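## Task

Rotate the three dice until their upward faces sum to 9, with every die lying entirely inside the mat and resting flat on a face when finished.

## Robot and tools

Robot: two six-joint arms, left_arm and right_arm, each ending in a two-finger gripper. Base positions (scene frame): left_arm at (-0.010, +0.434, 0) m, right_arm at (+0.069, -0.414, 0) m, both turned only slightly about z. A camera stand sits behind the arms. The arm names do not match the left or right side of the images.

Frames: the scene frame has its origin at table-top height halfway between the nominal bases, +x reaching out over the table, +z up, and left_arm on the +y side. Reported positions, orientations (quat wxyz) and velocities use this frame. Offsets you command instead use the axes of that arm's current Hand target. On the gripper, the fingers point along its +z and close along its x; end_effector_position is the point midway between the pads, and the fingertips extend 17.5 mm past it. A block of varying shape sticks out up to 12 cm toward the gripper's -y side and rotates with it.

execute_actions(actions, cameras): actions is a list of actions; each action is a list of up to 15 rows, one per 1/30 s step, and a short action repeats its final row until 15 steps. Every row holds 18 numbers in [-1, 1], one shared list for both arms: left dx, dy, dz, rx, ry, rz, left gripper position, force_limit, speed, then the same nine for the right. dx..rz are an offset, not a pose: measured from the Hand target at the start of that action, along that target's axes. Rows in one action all count from that same start; the next action starts from the new Hand target, so repeating an offset keeps moving. Scale: 1.0 equals 0.6 m or 180 degrees; rx, ry, rz form a single rotation vector. Six zeros mean nothing new for that arm. The gripper numbers are absolute settings and must always be sent: position +1 fully open (50 mm), about -0.65 pads touching, -1 to grip; force_limit -1 about 20 N, 0 about 102 N, +1 about 185 N per pad; speed -1 20 mm/s, 0 85 mm/s, +1 150 mm/s (both start at +1). A 0 is a real command, so resend the previous values to leave a gripper alone. Images come only for an empty actions list or when cameras names them ("all" for every camera, [] for none).

move(target, speed, blend, stop_force, zero, blocking, cameras): target is one 18-number row as above, or a list of up to 15 rows; every row is an offset from the Hand targets as they stood when the move began, not from the previous row. The gripper travels in a straight line, with no avoidance of obstacles or the other arm, all paths finishing together, capped at 10 s. speed: path top speed in m/s, 0.002 to 3.6 (default 0.25), turning at up to twice that in rad/s; one value or one per target. blend: corner rounding in m for lists (0 = stop at each). stop_force: 3 to 120 N, both arms; an arm's path ends when its wrist sensor feels that much push against its motion, it backs to just before the push, and that becomes its Hand target. Omit it when leaving a contact, and don't rely on it while the gripper rotates or to notice a light die tipping. zero (only with stop_force, default true) re-zeros the sensor before the move. blocking=false returns after 0.5 s while the move continues (not allowed with stop_force). The result adds a move: line: done, off_target, moving, held or fault, plus limits=paced (pose clipped) or limits=held (steps withheld).

wait(seconds 0 to 3600, cameras) lets time pass without new commands. stop(cameras) brakes a running move; fingers keep going. zoom_image(camera, region [x0, y0, x1, y1] pixels, at most 504 by 504) enlarges part of a camera's newest picture; cameras: cam_head_left, cam_head_right, cam_left_wrist, cam_right_wrist (all 672x504). zero_wrist_force(arm) re-zeros that arm's sensor. finished_scene(scene) ends the current scene irreversibly; call nothing after it in that reply.

Reading results: Hand target is the last commanded pose after clipping; the next offsets count from it. The gripper may rest short of it; a later execute_actions call requests it again, otherwise send the gap as an offset. object_status: 0 moving, 1 stopped while opening, 2 stopped while closing (a real grip), 3 reached the commanded opening or pads met (usually nothing held). Opening in mm is about (250 - position_measured) x 0.202. Wrist force and torque are in the gripper's own axes; a third line gives the peak since last shown. Joint torques are raw drive outputs and noisy. Velocities are omitted when joints are still.

Cautions: orientation commands are clipped to 32 degrees from the measured one per step. Don't command past a firm contact: stiff arms fault (10 s stop) at about 150 N external force or at joint load limits (wrists 26.6 N m), or when joints lag their plan. Fast motion overshoots and hits harder. Keep paths away from an arm's own base (elbow swing) and keep the arms apart; contact between them can fail the task. Closing on the other gripper counts as such a press. Motor temperature warnings appear at 70 °C; 85 °C locks the arm for 30 to 60 s, so avoid long stretched-out holding or pushing. Never let a die fall off the table or drop it from height; release dice only when they are at rest, and confirm all end flat on the mat with the correct sum before finishing.

Each tool is called after ">>>" as a command line: name --argument value for each argument, lists and objects as JSON in quotes; but a table of rows of numbers goes row by row, as --pt "numbers of a row", without its own name.

## Session

>>> execute_actions --actions '[]'

Scene clock: 0.00 s.
left_arm: end_effector_position=(+0.6782, +0.3927, +0.2730) position_measured=4 object_status=3 end_effector_quat_wxyz=(+0.048, -0.231, +0.970, -0.053) | right_arm: end_effector_position=(+0.7217, -0.6645, +0.3516) position_measured=4 object_status=3 end_effector_quat_wxyz=(+0.070, +0.847, +0.481, -0.216)
Joint positions: left_arm=[-0.2 -1.196 1.302 -1.811 -1.621 -2.278] | right_arm=[3.144 -2.258 -0.564 -2.198 1.225 0.547]
Joint velocities: within noise
Joint torques (N m): no reading
Motor temperatures (°C): left_arm=[22 27 22 28 27 33] | right_arm=[23 24 22 30 28 30]
Wrist force (N): no reading
Wrist torque (N m): no reading
Wrist force, peak (N): no reading
Hand target: left_arm +0.6782, +0.3927, +0.2730; +0.048, -0.231, +0.970, -0.053 | right_arm +0.7217, -0.6645, +0.3516; +0.070, +0.847, +0.481, -0.216
Tool commands: left_gripper/position=+0.992157 left_gripper/force_limit=+1.0 left_gripper/speed=+1.0 right_gripper/position=+0.992157 right_gripper/force_limit=+1.0 right_gripper/speed=+1.0
camera_calibration:
cam_left_wrist: T_world_to_cam=[[-0.88458, -0.45942, -0.08032, 0.81575], [-0.46536, 0.85809, 0.21707, -0.06081], [-0.03081, 0.2294, -0.97285, 0.32927]] pos_world=[0.70344, 0.35142, 0.39905]
cam_right_wrist: T_world_to_cam=[[0.45393, 0.7775, -0.43526, 0.34844], [0.89089, -0.40503, 0.2056, -0.96562], [-0.01644, -0.4811, -0.87651, 0.13295]] pos_world=[0.70427, -0.59805, 0.46673]

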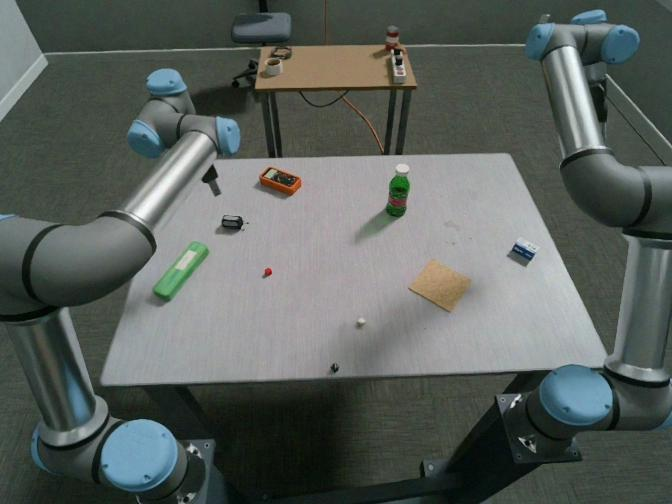

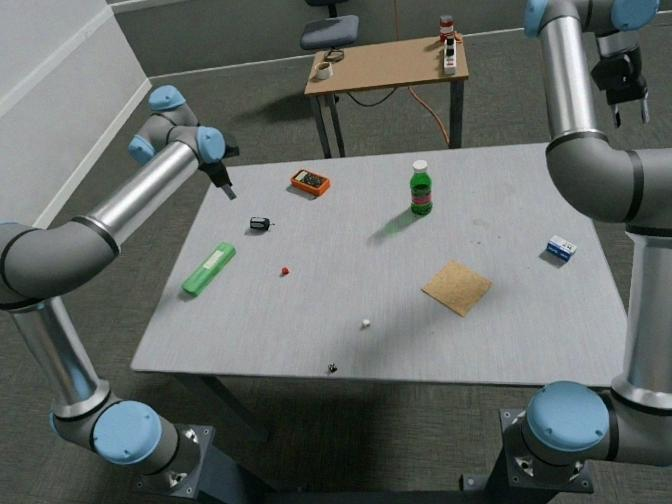

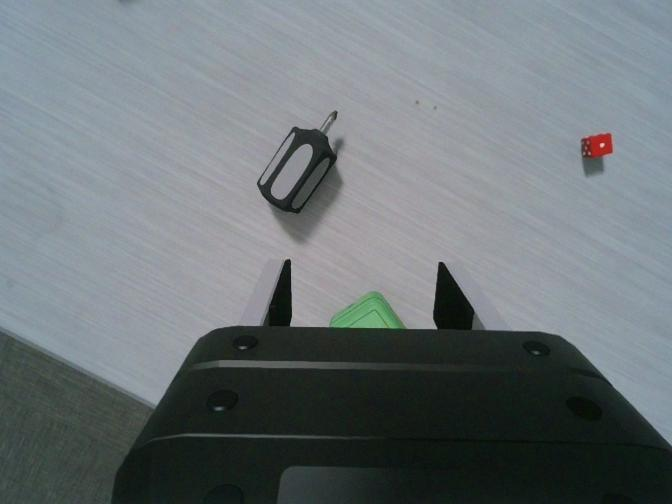

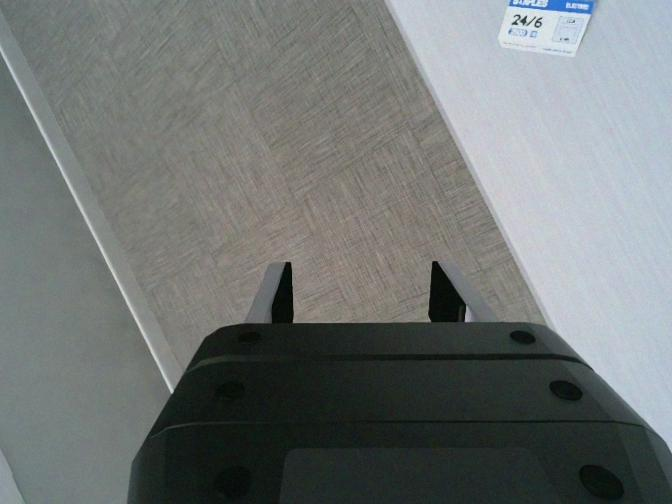

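>>> zoom_image --camera "cam_head_left" --region '[250, 255, 290, 285]'

>>> zoom_image --camera "cam_head_left" --region '[320, 310, 380, 380]'

>>> zoom_image --camera "cam_left_wrist" --region '[560, 110, 640, 190]'

>>> zoom_image --camera "cam_head_right" --region '[320, 310, 380, 380]'

>>> zoom_image --camera "cam_head_right" --region '[410, 250, 500, 325]'

Scaled by 12.600 from the camera's image (finer frame: 960x720).

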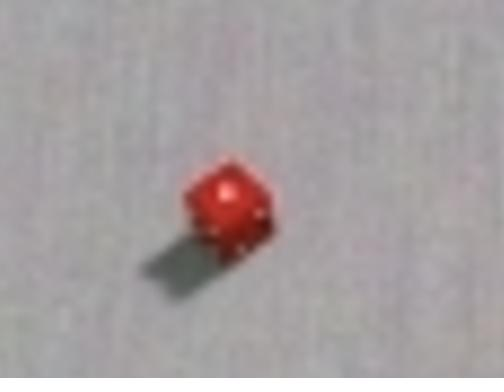

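Scaled by 7.200 from the camera's image (finer frame: 960x720).

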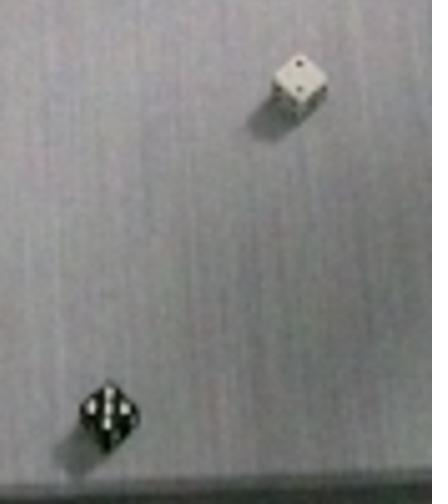

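Scaled by 6.300 from the camera's image (finer frame: 960x720).

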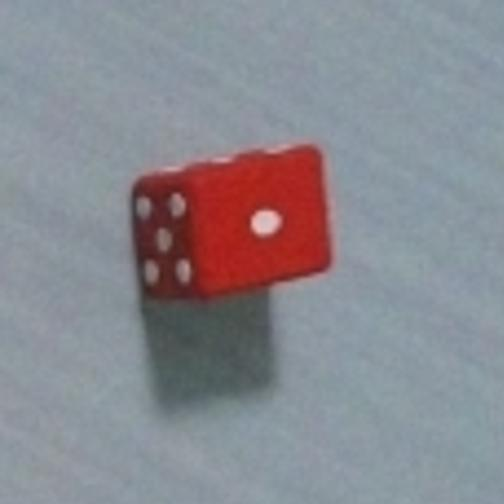

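Scaled by 7.200 from the camera's image (finer frame: 960x720).

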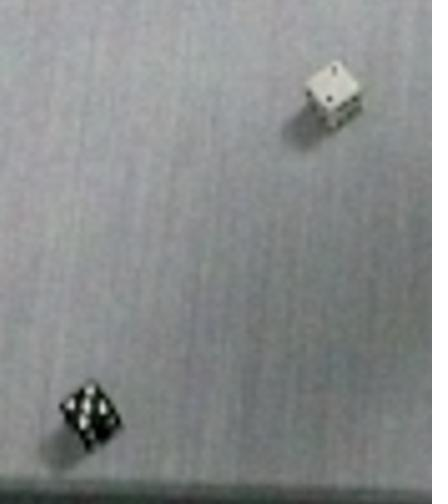

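Scaled by 5.600 from the camera's image (finer frame: 960x720).

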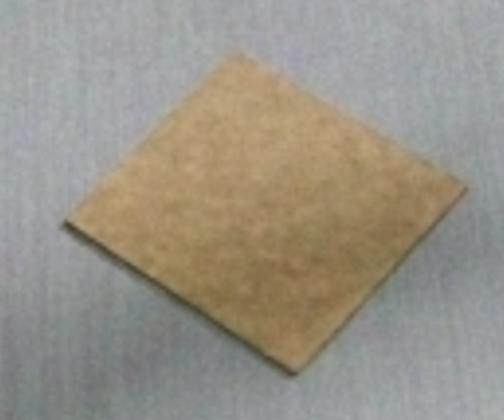

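>>> move --target '[0.313,0.418,-0.325,0,0,0,0.992157,1,1,0.6595,-0.9993,0.063,-0.1194,0.1018,-0.4135,0.992157,1,1]' --speed 0.4 --cameras '["cam_head_left","cam_right_wrist"]'

Scene clock: 61.53 s.
left_arm: end_effector_position=(+0.3772, +0.5454, +0.4221) position_measured=4 object_status=3 end_effector_quat_wxyz=(+0.048, -0.231, +0.970, -0.053) | right_arm: end_effector_position=(+0.3790, -0.0504, +0.2004) position_measured=4 object_status=3 end_effector_quat_wxyz=(-0.001, +0.382, +0.924, +0.000)
Joint positions: left_arm=[0.032 -1.863 1.613 -1.438 -1.651 -2.047] | right_arm=[4.335 -1.545 -1.929 -1.239 1.572 0.36]
Joint torques (N m): left_arm=[4.34 -16.28 -17.53 -3.17 1.48 -1.63] | right_arm=[8.71 16.66 19.19 5.46 -1.49 1.61]
Wrist force (N): left_arm=[0.0 -0.1 -0.3] | right_arm=[1.2 0.0 0.1]
Wrist torque (N m): left_arm=[0.00 0.00 0.02] | right_arm=[-0.05 0.07 0.06]
Wrist force, peak (N): left_arm=[0.9 1.7 -1.8] | right_arm=[5.4 1.3 1.0]
Hand target: left_arm +0.3771, +0.5455, +0.4220; +0.048, -0.231, +0.970, -0.053 | right_arm +0.3790, -0.0503, +0.2004; -0.001, +0.382, +0.924, +0.000
Off the commanded pose: left_arm 0.000 m, 0 deg | right_arm 0.000 m, 0 deg.
move: done
cam_right_wrist: T_world_to_cam=[[-0.69851, 0.7156, 0.00043, 0.30704], [0.67851, 0.66211, 0.31817, -0.26885], [0.2274, 0.22254, -0.94803, 0.2476]] pos_world=[0.34059, -0.09681, 0.32014]

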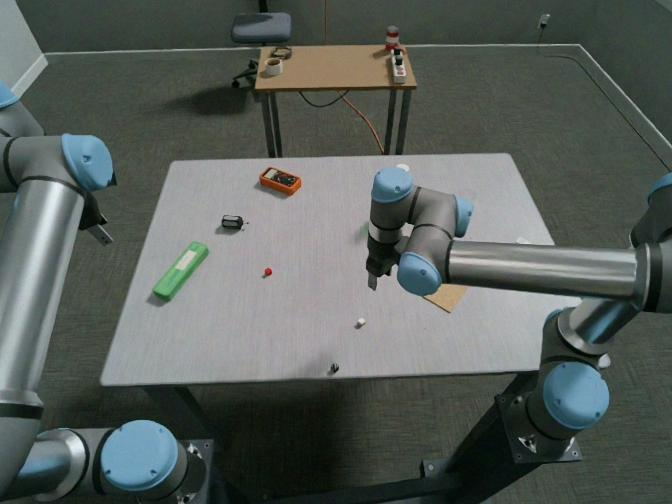

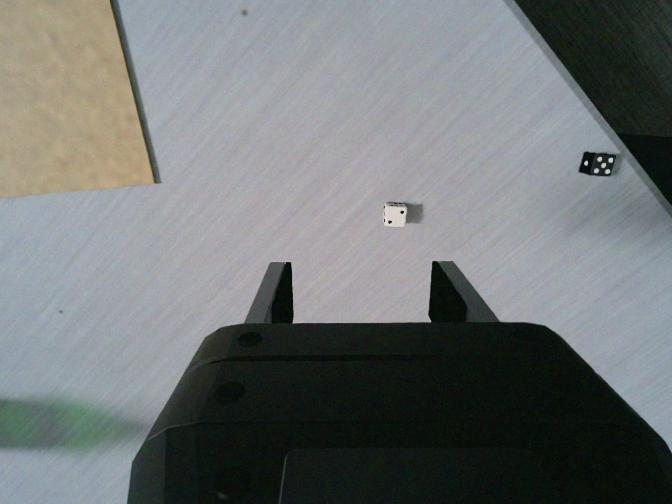

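>>> zoom_image --camera "cam_right_wrist" --region '[370, 190, 430, 240]'

>>> zoom_image --camera "cam_right_wrist" --region '[570, 140, 630, 190]'

Scaled by 8.400 from the camera's image (finer frame: 960x720).

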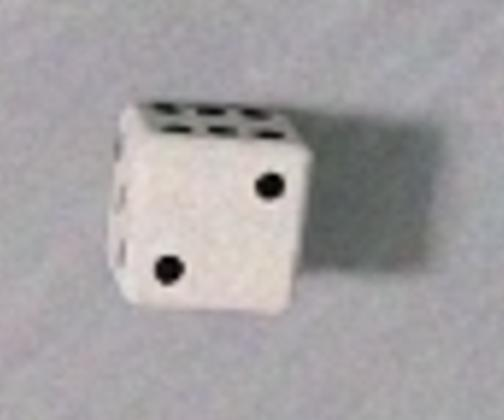

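Scaled by 8.400 from the camera's image (finer frame: 960x720).

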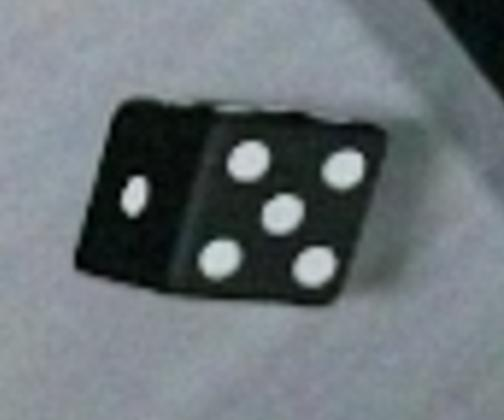

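>>> move --target '[0,0,0,0,0,0,0.992157,1,1,0.0536,0.0211,0.1667,-0.1110,0.1053,-0.4750,0.992157,1,1]' --speed 0.4 --cameras '["cam_head_left","cam_head_right","cam_right_wrist"]'

Scene clock: 125.80 s.
left_arm: end_effector_position=(+0.3771, +0.5455, +0.4220) position_measured=4 object_status=3 end_effector_quat_wxyz=(+0.048, -0.231, +0.970, -0.053) | right_arm: end_effector_position=(+0.3651, -0.0187, +0.1004) position_measured=4 object_status=3 end_effector_quat_wxyz=(-0.078, -0.350, +0.911, +0.202) end_effector_velocity=(+0.000, +0.000, +0.000) end_effector_angular_velocity=(+0.003, -0.003, +0.005)
Joint positions: left_arm=[0.032 -1.863 1.613 -1.438 -1.65 -2.047] | right_arm=[4.171 -1.741 -2.117 -0.741 1.994 -1.298]
Joint velocities: left_arm=[within noise] | right_arm=[0.001 0 0 0.001 0 -0.005]
Joint torques (N m): left_arm=[6.63 -20.72 -15.59 -2.25 2.54 1.91] | right_arm=[7.89 28.31 14.59 5.69 0.47 -1.51]
Wrist force (N): left_arm=[-0.1 0.0 -0.4] | right_arm=[0.6 1.3 0.7]
Wrist torque (N m): left_arm=[0.03 0.01 0.02] | right_arm=[-0.08 0.12 0.01]
Wrist force, peak (N): left_arm=[-0.2 -0.1 -0.6] | right_arm=[1.9 0.8 0.7]
Hand target: left_arm +0.3771, +0.5455, +0.4220; +0.048, -0.231, +0.970, -0.053 | right_arm +0.3650, -0.0186, +0.1004; -0.078, -0.350, +0.911, +0.202
Off the commanded pose: left_arm 0.000 m, 0 deg | right_arm 0.000 m, 0 deg.
move: done
cam_right_wrist: T_world_to_cam=[[-0.7506, -0.66073, 0.00584, 0.26745], [-0.47501, 0.54573, 0.69032, 0.13303], [-0.4593, 0.51539, -0.72348, 0.38249]] pos_world=[0.43962, -0.09302, 0.18333]

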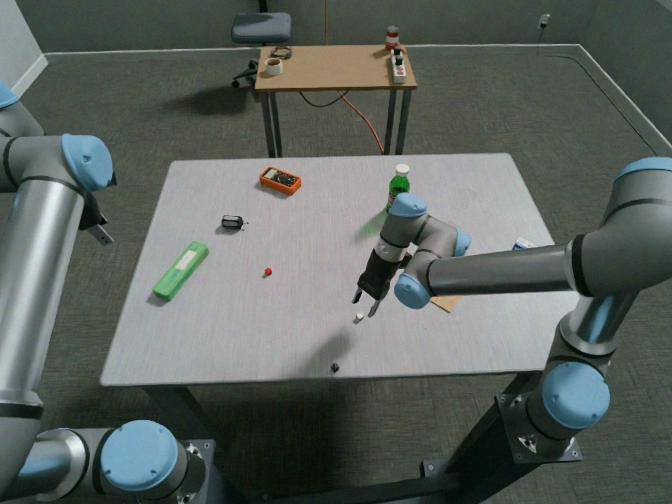

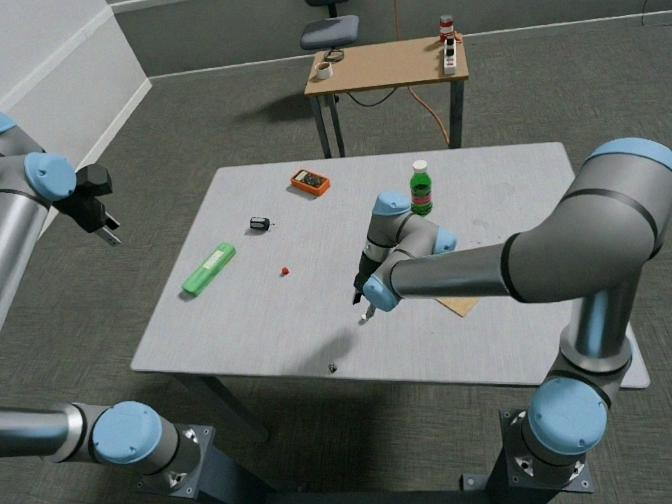

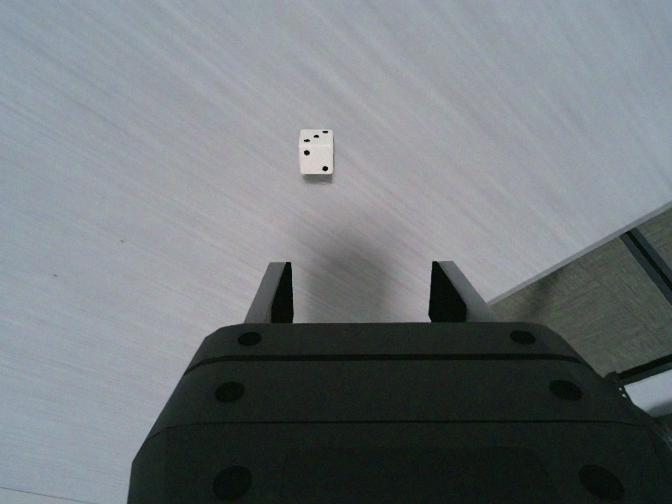

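>>> move --target '[0,0,0,0,0,0,0.992157,1,1,-0.0293,-0.0495,0.0597,0,0,0,0.992157,1,1]' --speed 0.2 --cameras '["cam_right_wrist"]'

>>> zoom_image --camera "cam_right_wrist" --region '[240, 160, 480, 340]'

Scene clock: 141.93 s.
left_arm: end_effector_position=(+0.3771, +0.5455, +0.4220) position_measured=4 object_status=3 end_effector_quat_wxyz=(+0.048, -0.231, +0.970, -0.053) | right_arm: end_effector_position=(+0.3859, -0.0156, +0.0554) position_measured=4 object_status=3 end_effector_quat_wxyz=(-0.078, -0.350, +0.911, +0.202) end_effector_velocity=(+0.000, +0.000, -0.002) end_effector_angular_velocity=(-0.003, +0.002, +0.000)
Joint positions: left_arm=[0.032 -1.863 1.613 -1.438 -1.65 -2.047] | right_arm=[4.138 -1.861 -2.111 -0.641 1.998 -1.333]
Joint velocities: left_arm=[within noise] | right_arm=[0 -0.005 0.001 0 0 0]
Joint torques (N m): left_arm=[6.32 -20.69 -15.59 -2.27 2.56 1.75] | right_arm=[1.06 21.65 12.36 5.06 0.37 -0.23]
Wrist force (N): left_arm=[-0.2 -0.2 -0.3] | right_arm=[0.7 0.8 0.8]
Wrist torque (N m): left_arm=[0.00 0.03 0.03] | right_arm=[-0.14 0.13 -0.12]
Wrist force, peak (N): left_arm=[-0.3 -0.3 -0.5] | right_arm=[1.7 4.5 -0.9]
Hand target: left_arm +0.3771, +0.5455, +0.4220; +0.048, -0.231, +0.970, -0.053 | right_arm +0.3859, -0.0156, +0.0553; -0.078, -0.350, +0.911, +0.202
Off the commanded pose: left_arm 0.000 m, 0 deg | right_arm 0.000 m, 0 deg.
move: done
cam_right_wrist: T_world_to_cam=[[-0.75054, -0.6608, 0.00586, 0.28533], [-0.47495, 0.54558, 0.69048, 0.17222], [-0.45947, 0.51545, -0.72333, 0.35796]] pos_world=[0.46042, -0.08992, 0.13833]

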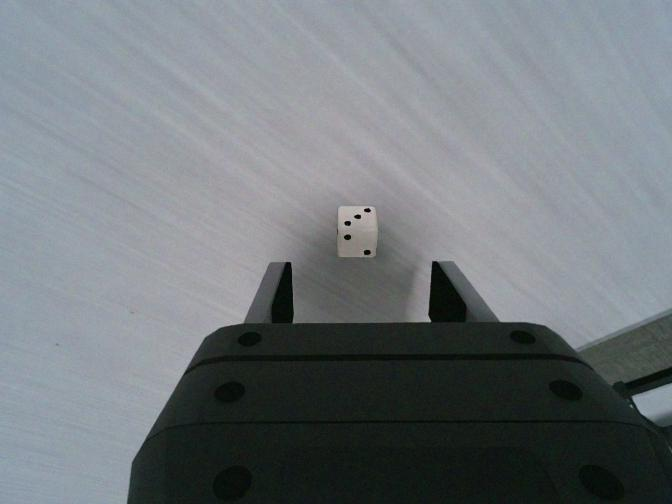

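Scaled by 2.100 from the camera's image (finer frame: 960x720).

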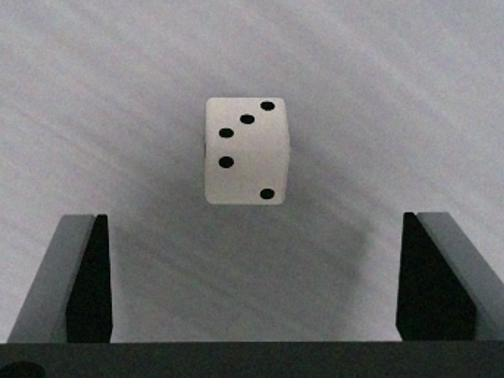

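>>> move --target '[0,0,0,0,0,0,0.992157,1,1,0.0003,-0.0223,0.0522,0,0,0,0.992157,1,1]' --speed 0.04 --stop_force 6 --cameras '["cam_right_wrist"]'

>>> zoom_image --camera "cam_right_wrist" --region '[240, 200, 480, 340]'

Scene clock: 153.93 s.
left_arm: end_effector_position=(+0.3771, +0.5455, +0.4220) position_measured=4 object_status=3 end_effector_quat_wxyz=(+0.048, -0.231, +0.970, -0.053) | right_arm: end_effector_position=(+0.3850, -0.0149, +0.0216) position_measured=4 object_status=3 end_effector_quat_wxyz=(-0.078, -0.350, +0.911, +0.202)
Joint positions: left_arm=[0.032 -1.863 1.613 -1.438 -1.65 -2.047] | right_arm=[4.141 -1.933 -2.136 -0.544 1.997 -1.331]
Joint torques (N m): left_arm=[5.65 -20.32 -15.49 -2.22 2.54 1.7] | right_arm=[-7.27 36.01 22.82 5.72 -0.76 -1.26]
Wrist force (N): left_arm=[-0.3 -0.1 -0.3] | right_arm=[0.6 1.2 0.6]
Wrist torque (N m): left_arm=[0.00 0.04 0.02] | right_arm=[-0.10 0.14 -0.12]
Wrist force, peak (N): left_arm=[-0.1 -0.1 -0.6] | right_arm=[2.5 8.6 -14.8]
Hand target: left_arm +0.3771, +0.5455, +0.4220; +0.048, -0.231, +0.970, -0.053 | right_arm +0.3850, -0.0149, +0.0216; -0.078, -0.350, +0.911, +0.202
Off the commanded pose: left_arm 0.000 m, 0 deg | right_arm 0.000 m, 0 deg.
move: contact (right_arm)
cam_right_wrist: T_world_to_cam=[[-0.75047, -0.66088, 0.00575, 0.28529], [-0.47514, 0.54557, 0.69036, 0.19485], [-0.45938, 0.51536, -0.72344, 0.3327]] pos_world=[0.45952, -0.08922, 0.10453]

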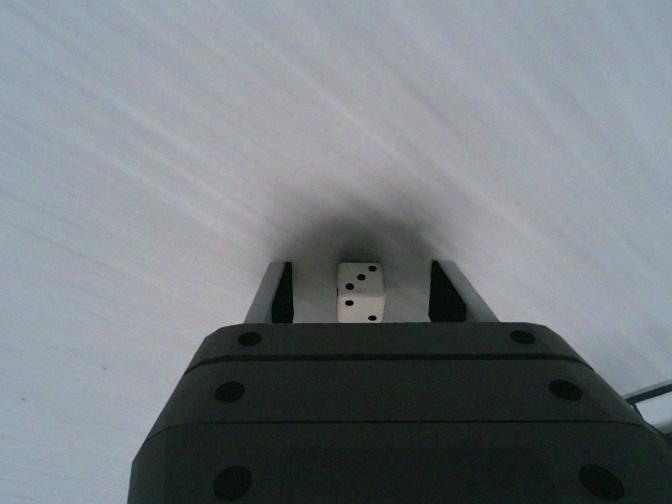

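Scaled by 2.100 from the camera's image (finer frame: 960x720).

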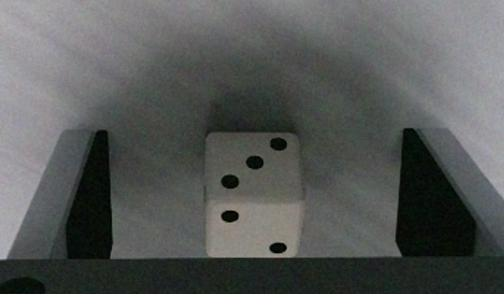

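>>> move --pt "0 0 0 0 0 0 0.992157 1 1 0 0.0008 -0.0018 0 0 0 0.992157 1 1" --pt "0 0 0 0 0 0 0.992157 1 1 0 0.0008 -0.0018 0 0 0 -1 -0.8 -0.6" --speed 0.05 --cameras '["cam_right_wrist"]'

>>> zoom_image --camera "cam_right_wrist" --region '[240, 200, 480, 340]'

Scene clock: 159.87 s.
left_arm: end_effector_position=(+0.3771, +0.5455, +0.4220) position_measured=4 object_status=3 end_effector_quat_wxyz=(+0.048, -0.231, +0.970, -0.053) | right_arm: end_effector_position=(+0.3850, -0.0149, +0.0227) position_measured=175 object_status=2 end_effector_quat_wxyz=(-0.078, -0.350, +0.911, +0.202)
Joint positions: left_arm=[0.032 -1.863 1.613 -1.438 -1.65 -2.047] | right_arm=[4.141 -1.93 -2.135 -0.547 1.997 -1.331]
Joint torques (N m): left_arm=[5.72 -20.34 -15.73 -2.19 2.41 1.64] | right_arm=[-5.25 24.06 10.57 5.78 0.02 -0.79]
Wrist force (N): left_arm=[-0.2 0.2 -0.3] | right_arm=[0.7 1.3 0.5]
Wrist torque (N m): left_arm=[0.05 0.02 0.02] | right_arm=[-0.09 0.13 -0.11]
Wrist force, peak (N): left_arm=[-0.2 0.0 -0.6] | right_arm=[0.9 1.5 0.7]
Hand target: left_arm +0.3771, +0.5455, +0.4220; +0.048, -0.231, +0.970, -0.053 | right_arm +0.3850, -0.0149, +0.0227; -0.078, -0.350, +0.911, +0.202
Off the commanded pose: left_arm 0.000 m, 0 deg | right_arm 0.000 m, 0 deg.
move: done
cam_right_wrist: T_world_to_cam=[[-0.75047, -0.66088, 0.00575, 0.28522], [-0.47514, 0.54557, 0.69036, 0.19407], [-0.45938, 0.51536, -0.72344, 0.33362]] pos_world=[0.45952, -0.08932, 0.10573]

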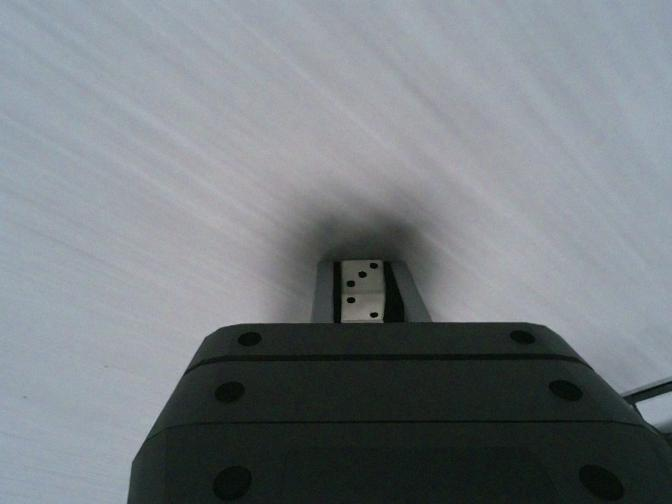

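Scaled by 2.100 from the camera's image (finer frame: 960x720).

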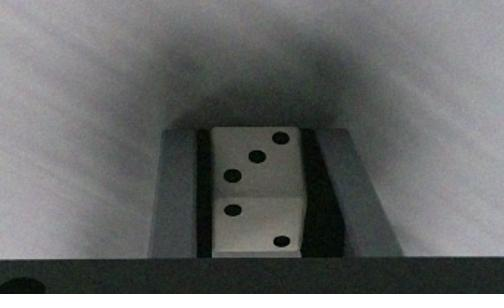

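>>> move --pt "0 0 0 0 0 0 0.992157 1 1 0 0.0352 -0.0755 0 0 0 -1 -0.8 -0.6" --pt "0 0 0 0 0 0 0.992157 1 1 0.1495 -0.353 -0.3247 0.4167 0 0 -1 -0.8 -0.6" --speed 0.3 --blend '[0.02,0]' --cameras '["cam_right_wrist","cam_head_left","cam_head_right"]'

Scene clock: 175.93 s.
left_arm: end_effector_position=(+0.3771, +0.5455, +0.4220) position_measured=4 object_status=3 end_effector_quat_wxyz=(+0.048, -0.231, +0.970, -0.053) | right_arm: end_effector_position=(+0.5023, -0.2787, +0.1095) position_measured=175 object_status=2 end_effector_quat_wxyz=(+0.151, -0.326, +0.846, -0.394) end_effector_velocity=(+0.001, +0.000, +0.001) end_effector_angular_velocity=(-0.001, -0.005, +0.001)
Joint positions: left_arm=[0.032 -1.863 1.613 -1.438 -1.65 -2.047] | right_arm=[4.272 -1.611 -2.301 -1.187 0.769 -1.056]
Joint velocities: left_arm=[within noise] | right_arm=[-0.001 -0.001 0.002 0 -0.005 0.001]
Joint torques (N m): left_arm=[5.41 -20.65 -15.36 -2.25 2.35 1.53] | right_arm=[3.62 28.23 16.46 3.84 -3.54 1.29]
Wrist force (N): left_arm=[0.0 0.0 -0.4] | right_arm=[1.6 -2.6 1.1]
Wrist torque (N m): left_arm=[0.02 -0.01 0.02] | right_arm=[-0.14 0.05 0.28]
Wrist force, peak (N): left_arm=[-0.2 -0.1 -0.5] | right_arm=[0.4 4.4 -2.2]
Hand target: left_arm +0.3771, +0.5455, +0.4220; +0.048, -0.231, +0.970, -0.053 | right_arm +0.5023, -0.2787, +0.1096; +0.151, -0.326, +0.846, -0.394
Off the commanded pose: left_arm 0.000 m, 0 deg | right_arm 0.000 m, 0 deg.
move: done
cam_right_wrist: T_world_to_cam=[[-0.7477, -0.66397, -0.00948, 0.19789], [-0.56349, 0.64199, -0.51993, 0.53757], [0.3513, -0.38341, -0.85416, -0.05717]] pos_world=[0.47097, -0.23564, 0.23254]
Images, in order (width x height): cam_head_left 672x504, cam_head_right 672x504, cam_right_wrist 672x504.

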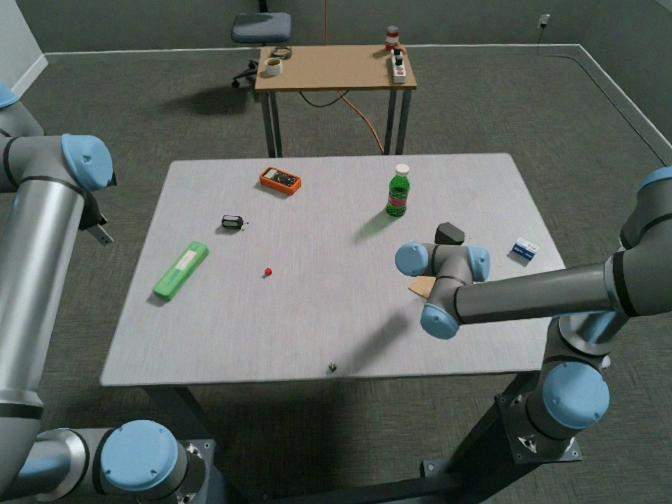

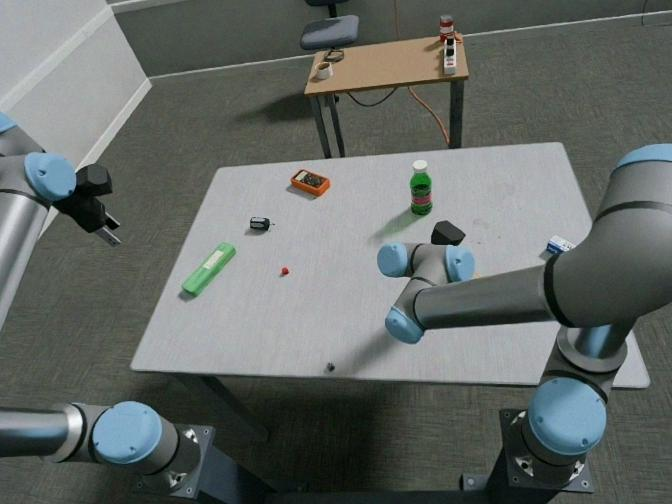

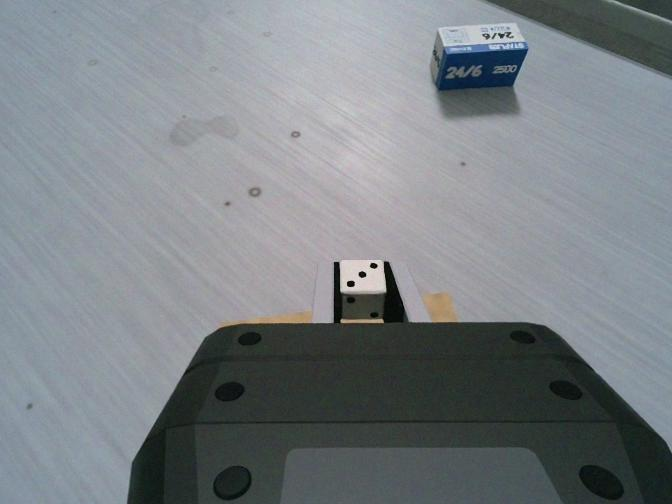

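>>> move --target '[0,0,0,0,0,0,0.992157,1,1,-0.0022,0.083,0.0957,0,0,0,-1,-0.8,-0.6]' --speed 0.15

>>> move --target '[0,0,0,0,0,0,0.992157,1,1,0,0.023,0.0193,0,0,0,-1,-0.8,-0.6]' --speed 0.02 --stop_force 4 --cameras '["cam_right_wrist"]'

>>> zoom_image --camera "cam_right_wrist" --region '[200, 200, 500, 340]'

Scene clock: 188.33 s.
left_arm: end_effector_position=(+0.3771, +0.5455, +0.4220) position_measured=4 object_status=3 end_effector_quat_wxyz=(+0.048, -0.231, +0.970, -0.053) | right_arm: end_effector_position=(+0.5112, -0.2867, +0.0346) position_measured=175 object_status=2 end_effector_quat_wxyz=(+0.151, -0.326, +0.846, -0.394)
Joint positions: left_arm=[0.032 -1.863 1.613 -1.438 -1.65 -2.047] | right_arm=[4.242 -1.812 -2.374 -0.885 0.757 -1.096]
Joint torques (N m): left_arm=[5.16 -21.05 -15.96 -2.2 2.32 1.59] | right_arm=[7.62 15.29 14.91 4.8 0.38 1.45]
Wrist force (N): left_arm=[-0.1 0.0 -0.4] | right_arm=[1.4 -2.5 1.3]
Wrist torque (N m): left_arm=[0.02 0.01 0.02] | right_arm=[-0.10 0.03 0.13]
Wrist force, peak (N): left_arm=[-0.4 0.0 -0.5] | right_arm=[1.7 -4.2 -0.5]
Hand target: left_arm +0.3771, +0.5455, +0.4220; +0.048, -0.231, +0.970, -0.053 | right_arm +0.5112, -0.2867, +0.0345; +0.151, -0.326, +0.846, -0.394
Off the commanded pose: left_arm 0.000 m, 0 deg | right_arm 0.000 m, 0 deg.
move: done

Scene clock: 189.83 s.
left_arm: end_effector_position=(+0.3771, +0.5455, +0.4220) position_measured=4 object_status=3 end_effector_quat_wxyz=(+0.048, -0.231, +0.970, -0.053) | right_arm: end_effector_position=(+0.5112, -0.2867, +0.0235) position_measured=175 object_status=2 end_effector_quat_wxyz=(+0.151, -0.325, +0.846, -0.394)
Joint positions: left_arm=[0.032 -1.863 1.613 -1.438 -1.65 -2.047] | right_arm=[4.242 -1.845 -2.38 -0.846 0.758 -1.096]
Joint torques (N m): left_arm=[5.65 -20.63 -15.77 -2.33 2.31 1.56] | right_arm=[4.24 16.8 18.45 4.82 0.41 0.8]
Wrist force (N): left_arm=[-0.2 0.0 -0.4] | right_arm=[2.1 -3.8 0.9]
Wrist torque (N m): left_arm=[0.02 0.02 0.02] | right_arm=[-0.21 -0.01 0.10]
Wrist force, peak (N): left_arm=[-0.1 -0.1 -0.5] | right_arm=[11.3 -25.1 -18.2]
Hand target: left_arm +0.3771, +0.5455, +0.4220; +0.048, -0.231, +0.970, -0.053 | right_arm +0.5112, -0.2867, +0.0235; +0.151, -0.325, +0.846, -0.394 (not the last commanded pose)
Off the commanded pose: left_arm 0.000 m, 0 deg | right_arm 0.007 m, 0 deg.
move: contact (right_arm)
cam_right_wrist: T_world_to_cam=[[-0.74771, -0.66395, -0.00975, 0.19847], [-0.5633, 0.642, -0.52012, 0.50295], [0.35159, -0.3834, -0.85404, -0.13698]] pos_world=[0.47987, -0.24364, 0.14654]

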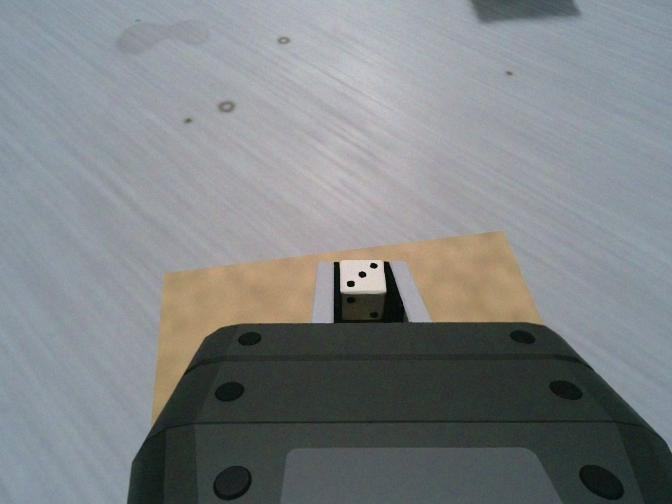

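Scaled by 1.680 from the camera's image (finer frame: 960x720).

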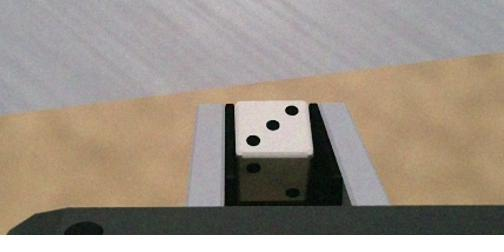

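>>> move --target '[0,0,0,0,0,0,0.992157,1,1,0,0,0,0,0,0,0.2,-0.8,-1]' --cameras '["cam_right_wrist"]'

>>> zoom_image --camera "cam_right_wrist" --region '[200, 200, 500, 340]'

Scene clock: 194.07 s.
left_arm: end_effector_position=(+0.3771, +0.5455, +0.4220) position_measured=4 object_status=3 end_effector_quat_wxyz=(+0.048, -0.231, +0.970, -0.053) | right_arm: end_effector_position=(+0.5112, -0.2867, +0.0235) position_measured=123 object_status=0 end_effector_quat_wxyz=(+0.151, -0.325, +0.846, -0.394)
Joint positions: left_arm=[0.032 -1.863 1.613 -1.438 -1.65 -2.047] | right_arm=[4.242 -1.845 -2.38 -0.846 0.758 -1.096]
Joint torques (N m): left_arm=[4.99 -20.76 -15.44 -2.26 2.21 1.46] | right_arm=[-6.23 16.33 18.48 4.74 0.08 -0.66]
Wrist force (N): left_arm=[-0.2 0.2 -0.4] | right_arm=[2.4 -3.8 0.6]
Wrist torque (N m): left_arm=[0.06 0.02 0.02] | right_arm=[-0.21 -0.05 0.10]
Wrist force, peak (N): left_arm=[-0.1 -0.1 -0.6] | right_arm=[2.2 -4.2 0.8]
Hand target: left_arm +0.3771, +0.5455, +0.4220; +0.048, -0.231, +0.970, -0.053 | right_arm +0.5112, -0.2867, +0.0235; +0.151, -0.325, +0.846, -0.394
Off the commanded pose: left_arm 0.000 m, 0 deg | right_arm 0.000 m, 0 deg.
move: done
cam_right_wrist: T_world_to_cam=[[-0.74771, -0.66395, -0.00975, 0.19847], [-0.5633, 0.642, -0.52012, 0.50295], [0.35159, -0.3834, -0.85404, -0.13698]] pos_world=[0.47987, -0.24364, 0.14654]

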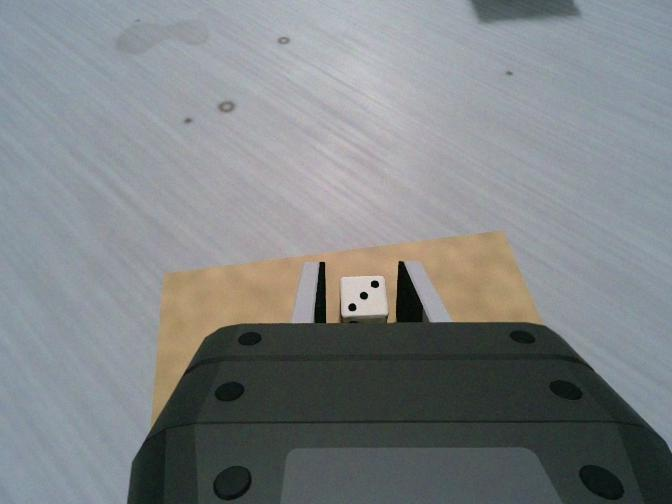

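Scaled by 1.680 from the camera's image (finer frame: 960x720).

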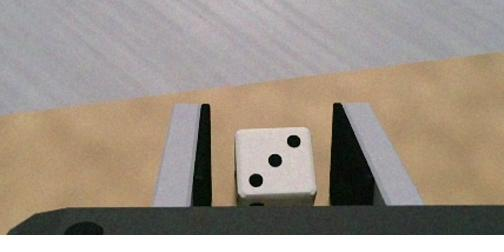

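>>> move --pt "0 0 0 0 0 0 0.992157 1 1 0 0 -0.1167 0 0 0 0.2 -0.8 -1" --pt "0 0 0 0 0 0 0.992157 1 1 -0.071 0.054 -0.418 -0.221 0.2097 0.4498 0.2 -0.8 -1" --pt "0 0 0 0 0 0 0.992157 1 1 -0.0748 0.3737 -0.6432 -0.221 0.2097 0.4498 0.99 -0.8 0.5" --speed '[0.12,0.35,0.35]' --blend '[0.02,0.05,0]' --cameras '["cam_right_wrist","cam_head_left","cam_head_right"]'

>>> zoom_image --camera "cam_right_wrist" --region '[240, 160, 480, 340]'

>>> zoom_image --camera "cam_head_left" --region '[400, 240, 490, 320]'

Scene clock: 219.83 s.
left_arm: end_effector_position=(+0.3771, +0.5455, +0.4220) position_measured=4 object_status=3 end_effector_quat_wxyz=(+0.048, -0.231, +0.970, -0.053) | right_arm: end_effector_position=(+0.2500, +0.0698, +0.1002) position_measured=4 object_status=3 end_effector_quat_wxyz=(-0.001, +0.382, +0.924, +0.000)
Joint positions: left_arm=[0.032 -1.863 1.613 -1.438 -1.65 -2.047] | right_arm=[4.661 -1.751 -1.991 -0.971 1.572 0.686]
Joint torques (N m): left_arm=[4.58 -20.17 -15.67 -2.28 2.15 1.28] | right_arm=[8.33 20.84 27.64 3.42 2.19 1.6]
Wrist force (N): left_arm=[-0.2 0.1 -0.3] | right_arm=[1.4 -0.8 0.7]
Wrist torque (N m): left_arm=[0.03 0.02 0.02] | right_arm=[-0.13 -0.01 0.04]
Wrist force, peak (N): left_arm=[-0.3 -0.2 -0.5] | right_arm=[5.9 -0.4 1.7]
Hand target: left_arm +0.3771, +0.5455, +0.4220; +0.048, -0.231, +0.970, -0.053 | right_arm +0.2500, +0.0699, +0.1002; -0.001, +0.382, +0.924, +0.000
Off the commanded pose: left_arm 0.000 m, 0 deg | right_arm 0.000 m, 0 deg.
move: done
cam_right_wrist: T_world_to_cam=[[-0.69861, 0.71551, 0.00016, 0.13097], [0.67834, 0.66225, 0.31824, -0.22895], [0.22759, 0.22243, -0.94801, 0.15517]] pos_world=[0.21149, 0.02339, 0.21994]
Images, in order (width x height): cam_head_left 672x504, cam_head_right 672x504, cam_right_wrist 672x504.

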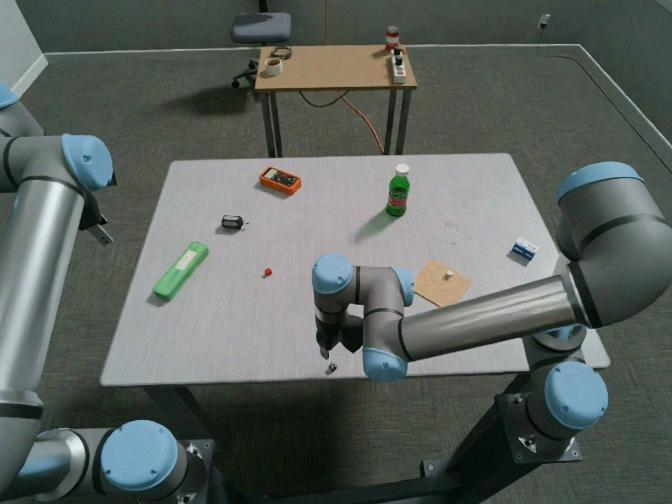

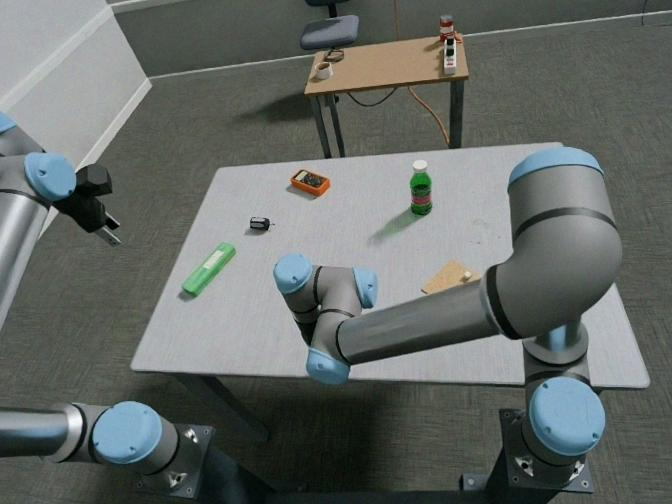

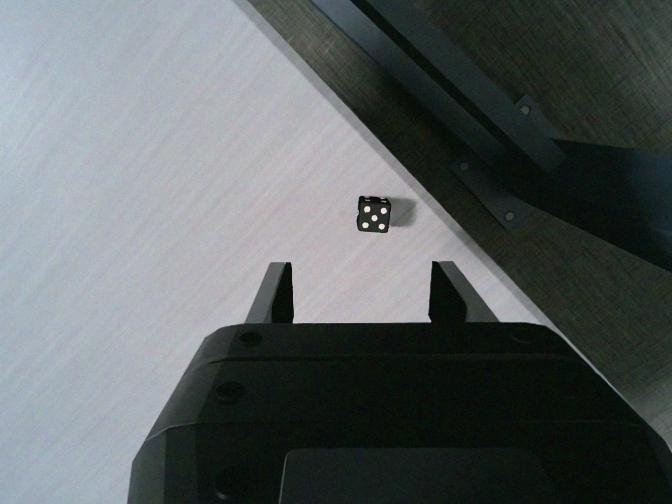

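Scaled by 2.100 from the camera's image (finer frame: 960x720).

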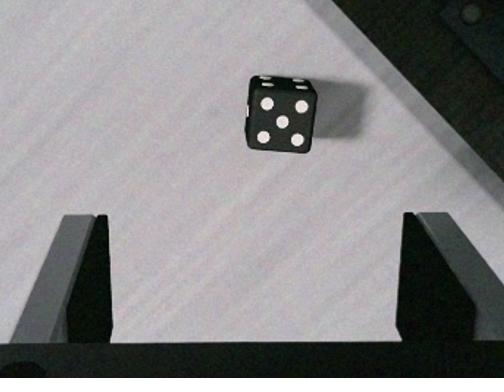

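Scaled by 5.600 from the camera's image (finer frame: 960x720).

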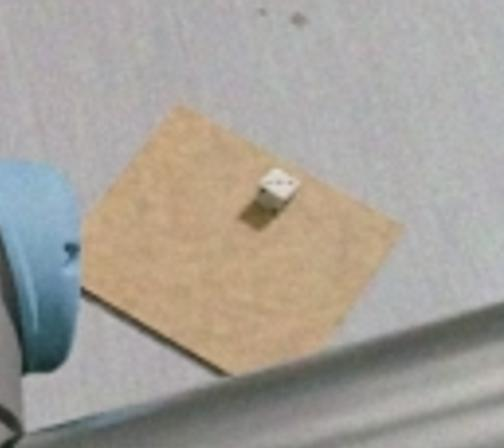

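>>> move --target '[0,0,0,0,0,0,0.992157,1,1,0.018,-0.0153,0.075,0,0,0.017,0.99,-0.8,0.5]' --speed 0.2 --cameras '["cam_right_wrist"]'

>>> zoom_image --camera "cam_right_wrist" --region '[240, 160, 480, 340]'

Scene clock: 229.73 s.
left_arm: end_effector_position=(+0.3771, +0.5455, +0.4220) position_measured=4 object_status=3 end_effector_quat_wxyz=(+0.048, -0.231, +0.970, -0.053) | right_arm: end_effector_position=(+0.2358, +0.0710, +0.0553) position_measured=4 object_status=3 end_effector_quat_wxyz=(-0.001, +0.407, +0.914, +0.000)
Joint positions: left_arm=[0.032 -1.863 1.613 -1.438 -1.65 -2.047] | right_arm=[4.69 -1.815 -2.053 -0.844 1.572 0.768]
Joint torques (N m): left_arm=[4.72 -20.68 -15.69 -2.24 2.07 1.26] | right_arm=[-3.46 23.35 14.38 5.34 -1.64 1.65]
Wrist force (N): left_arm=[-0.3 0.1 -0.3] | right_arm=[1.5 -0.3 0.7]
Wrist torque (N m): left_arm=[0.04 0.04 0.02] | right_arm=[-0.05 -0.04 0.09]
Wrist force, peak (N): left_arm=[-0.3 -0.1 -0.5] | right_arm=[2.9 -1.7 3.3]
Hand target: left_arm +0.3771, +0.5455, +0.4220; +0.048, -0.231, +0.970, -0.053 | right_arm +0.2358, +0.0710, +0.0552; -0.001, +0.407, +0.914, +0.000
Off the commanded pose: left_arm 0.000 m, 0 deg | right_arm 0.000 m, 0 deg.
move: done
cam_right_wrist: T_world_to_cam=[[-0.65953, 0.75168, 0.00016, 0.1084], [0.71264, 0.62521, 0.3182, -0.21129], [0.23908, 0.20998, -0.94802, 0.11373]] pos_world=[0.19487, 0.02674, 0.17504]

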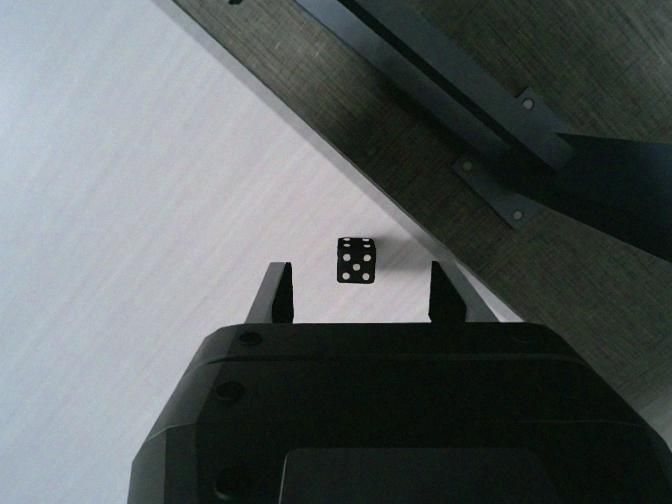

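Scaled by 2.100 from the camera's image (finer frame: 960x720).

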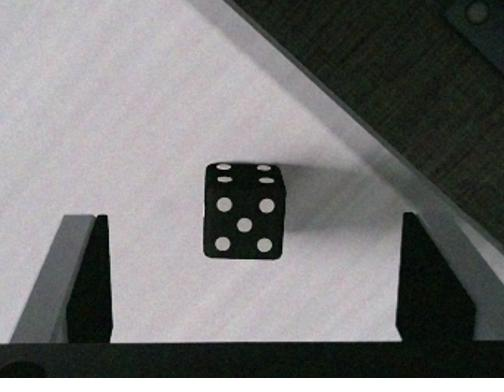

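>>> move --target '[0,0,0,0,0,0,0.992157,1,1,-0.001,0,0.0572,0,0,0,0.99,-0.8,0.5]' --speed 0.05 --stop_force 6

>>> move --target '[0,0,0,0,0,0,0.992157,1,1,0,0,0,0,0,0,-1,-0.8,-0.6]' --cameras '["cam_right_wrist"]'

Scene clock: 236.83 s.
left_arm: end_effector_position=(+0.3771, +0.5455, +0.4220) position_measured=4 object_status=3 end_effector_quat_wxyz=(+0.048, -0.231, +0.970, -0.053) | right_arm: end_effector_position=(+0.2362, +0.0705, +0.0209) position_measured=4 object_status=3 end_effector_quat_wxyz=(-0.001, +0.407, +0.914, +0.000)
Joint positions: left_arm=[0.032 -1.863 1.613 -1.438 -1.65 -2.047] | right_arm=[4.689 -1.879 -2.085 -0.748 1.572 0.767]
Joint torques (N m): left_arm=[4.2 -20.82 -15.96 -2.36 2 1.24] | right_arm=[-5.63 37.11 24.59 2.12 -1.51 -0.65]
Wrist force (N): left_arm=[-0.1 0.0 -0.3] | right_arm=[1.6 -0.1 0.5]
Wrist torque (N m): left_arm=[0.02 0.00 0.02] | right_arm=[-0.02 -0.04 0.15]
Wrist force, peak (N): left_arm=[-0.5 0.0 -0.3] | right_arm=[1.7 -0.4 1.5]
Hand target: left_arm +0.3771, +0.5455, +0.4220; +0.048, -0.231, +0.970, -0.053 | right_arm +0.2362, +0.0706, +0.0209; -0.001, +0.407, +0.914, +0.000
Off the commanded pose: left_arm 0.000 m, 0 deg | right_arm 0.000 m, 0 deg.
move: done

Scene clock: 237.80 s.
left_arm: end_effector_position=(+0.3771, +0.5455, +0.4220) position_measured=4 object_status=3 end_effector_quat_wxyz=(+0.048, -0.231, +0.970, -0.053) | right_arm: end_effector_position=(+0.2362, +0.0705, +0.0209) position_measured=174 object_status=2 end_effector_quat_wxyz=(-0.001, +0.407, +0.914, +0.000)
Joint positions: left_arm=[0.032 -1.863 1.613 -1.438 -1.65 -2.047] | right_arm=[4.689 -1.879 -2.085 -0.748 1.572 0.767]
Joint torques (N m): left_arm=[4.4 -20.72 -16.13 -2.38 2.02 1.2] | right_arm=[-1.62 39.14 24.16 5.34 -1.68 0.23]
Wrist force (N): left_arm=[-0.2 0.0 -0.1] | right_arm=[1.6 -0.4 0.6]
Wrist torque (N m): left_arm=[0.02 0.02 0.02] | right_arm=[-0.07 -0.04 0.15]
Wrist force, peak (N): left_arm=[-0.2 0.1 -0.5] | right_arm=[1.7 -0.3 0.7]
Hand target: left_arm +0.3771, +0.5455, +0.4220; +0.048, -0.231, +0.970, -0.053 | right_arm +0.2362, +0.0706, +0.0209; -0.001, +0.407, +0.914, +0.000
Off the commanded pose: left_arm 0.000 m, 0 deg | right_arm 0.000 m, 0 deg.
move: done
cam_right_wrist: T_world_to_cam=[[-0.65941, 0.75178, 0.00015, 0.10902], [0.71272, 0.62509, 0.31827, -0.20034], [0.23918, 0.20997, -0.948, 0.08111]] pos_world=[0.19527, 0.02624, 0.14064]

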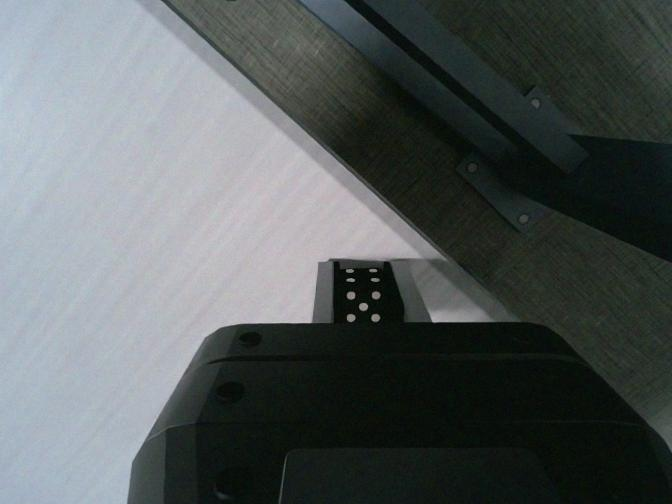

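>>> move --pt "0 0 0 0 0 0 0.992157 1 1 0 0 -0.1667 0 0 0 -1 -0.8 -0.6" --pt "0 0 0 0 0 0 0.992157 1 1 -0.6598 -0.1277 -0.1667 0 0 0 -1 -0.8 -0.6" --speed '[0.2,0.35]' --blend '[0.04,0]' --cameras '["cam_right_wrist"]'

Scene clock: 245.23 s.
left_arm: end_effector_position=(+0.3771, +0.5455, +0.4220) position_measured=4 object_status=3 end_effector_quat_wxyz=(+0.048, -0.231, +0.970, -0.053) | right_arm: end_effector_position=(+0.4443, -0.2748, +0.1207) position_measured=174 object_status=2 end_effector_quat_wxyz=(-0.001, +0.407, +0.914, +0.000) end_effector_velocity=(+0.001, -0.002, +0.000) end_effector_angular_velocity=(-0.001, -0.001, +0.002)
Joint positions: left_arm=[0.032 -1.863 1.613 -1.438 -1.65 -2.047] | right_arm=[3.883 -1.437 -2.251 -1.025 1.572 -0.039]
Joint velocities: left_arm=[within noise] | right_arm=[-0.005 0.001 0 -0.001 -0.002 -0.007]
Joint torques (N m): left_arm=[3.86 -20.56 -15.57 -2.39 1.89 1.09] | right_arm=[-8.09 16.98 19.8 0.27 -1.7 -1.16]
Wrist force (N): left_arm=[-0.1 0.0 -0.3] | right_arm=[1.6 -0.4 0.5]
Wrist torque (N m): left_arm=[0.02 0.00 0.02] | right_arm=[-0.06 -0.01 0.10]
Wrist force, peak (N): left_arm=[-0.3 -0.1 -0.5] | right_arm=[4.2 0.3 -0.9]
Hand target: left_arm +0.3771, +0.5455, +0.4220; +0.048, -0.231, +0.970, -0.053 | right_arm +0.4443, -0.2749, +0.1206; -0.001, +0.407, +0.914, +0.000
Off the commanded pose: left_arm 0.000 m, 0 deg | right_arm 0.000 m, 0 deg.
move: done
cam_right_wrist: T_world_to_cam=[[-0.65939, 0.7518, 0.00032, 0.50578], [0.71273, 0.625, 0.31842, -0.16461], [0.23919, 0.21019, -0.94795, 0.19841]] pos_world=[0.40337, -0.31906, 0.24034]

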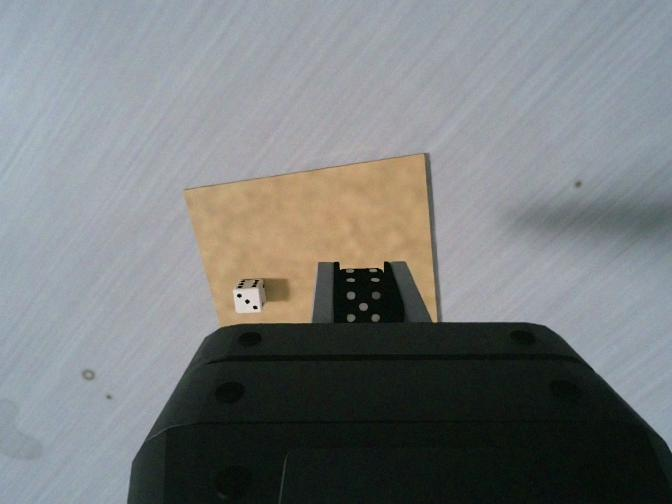

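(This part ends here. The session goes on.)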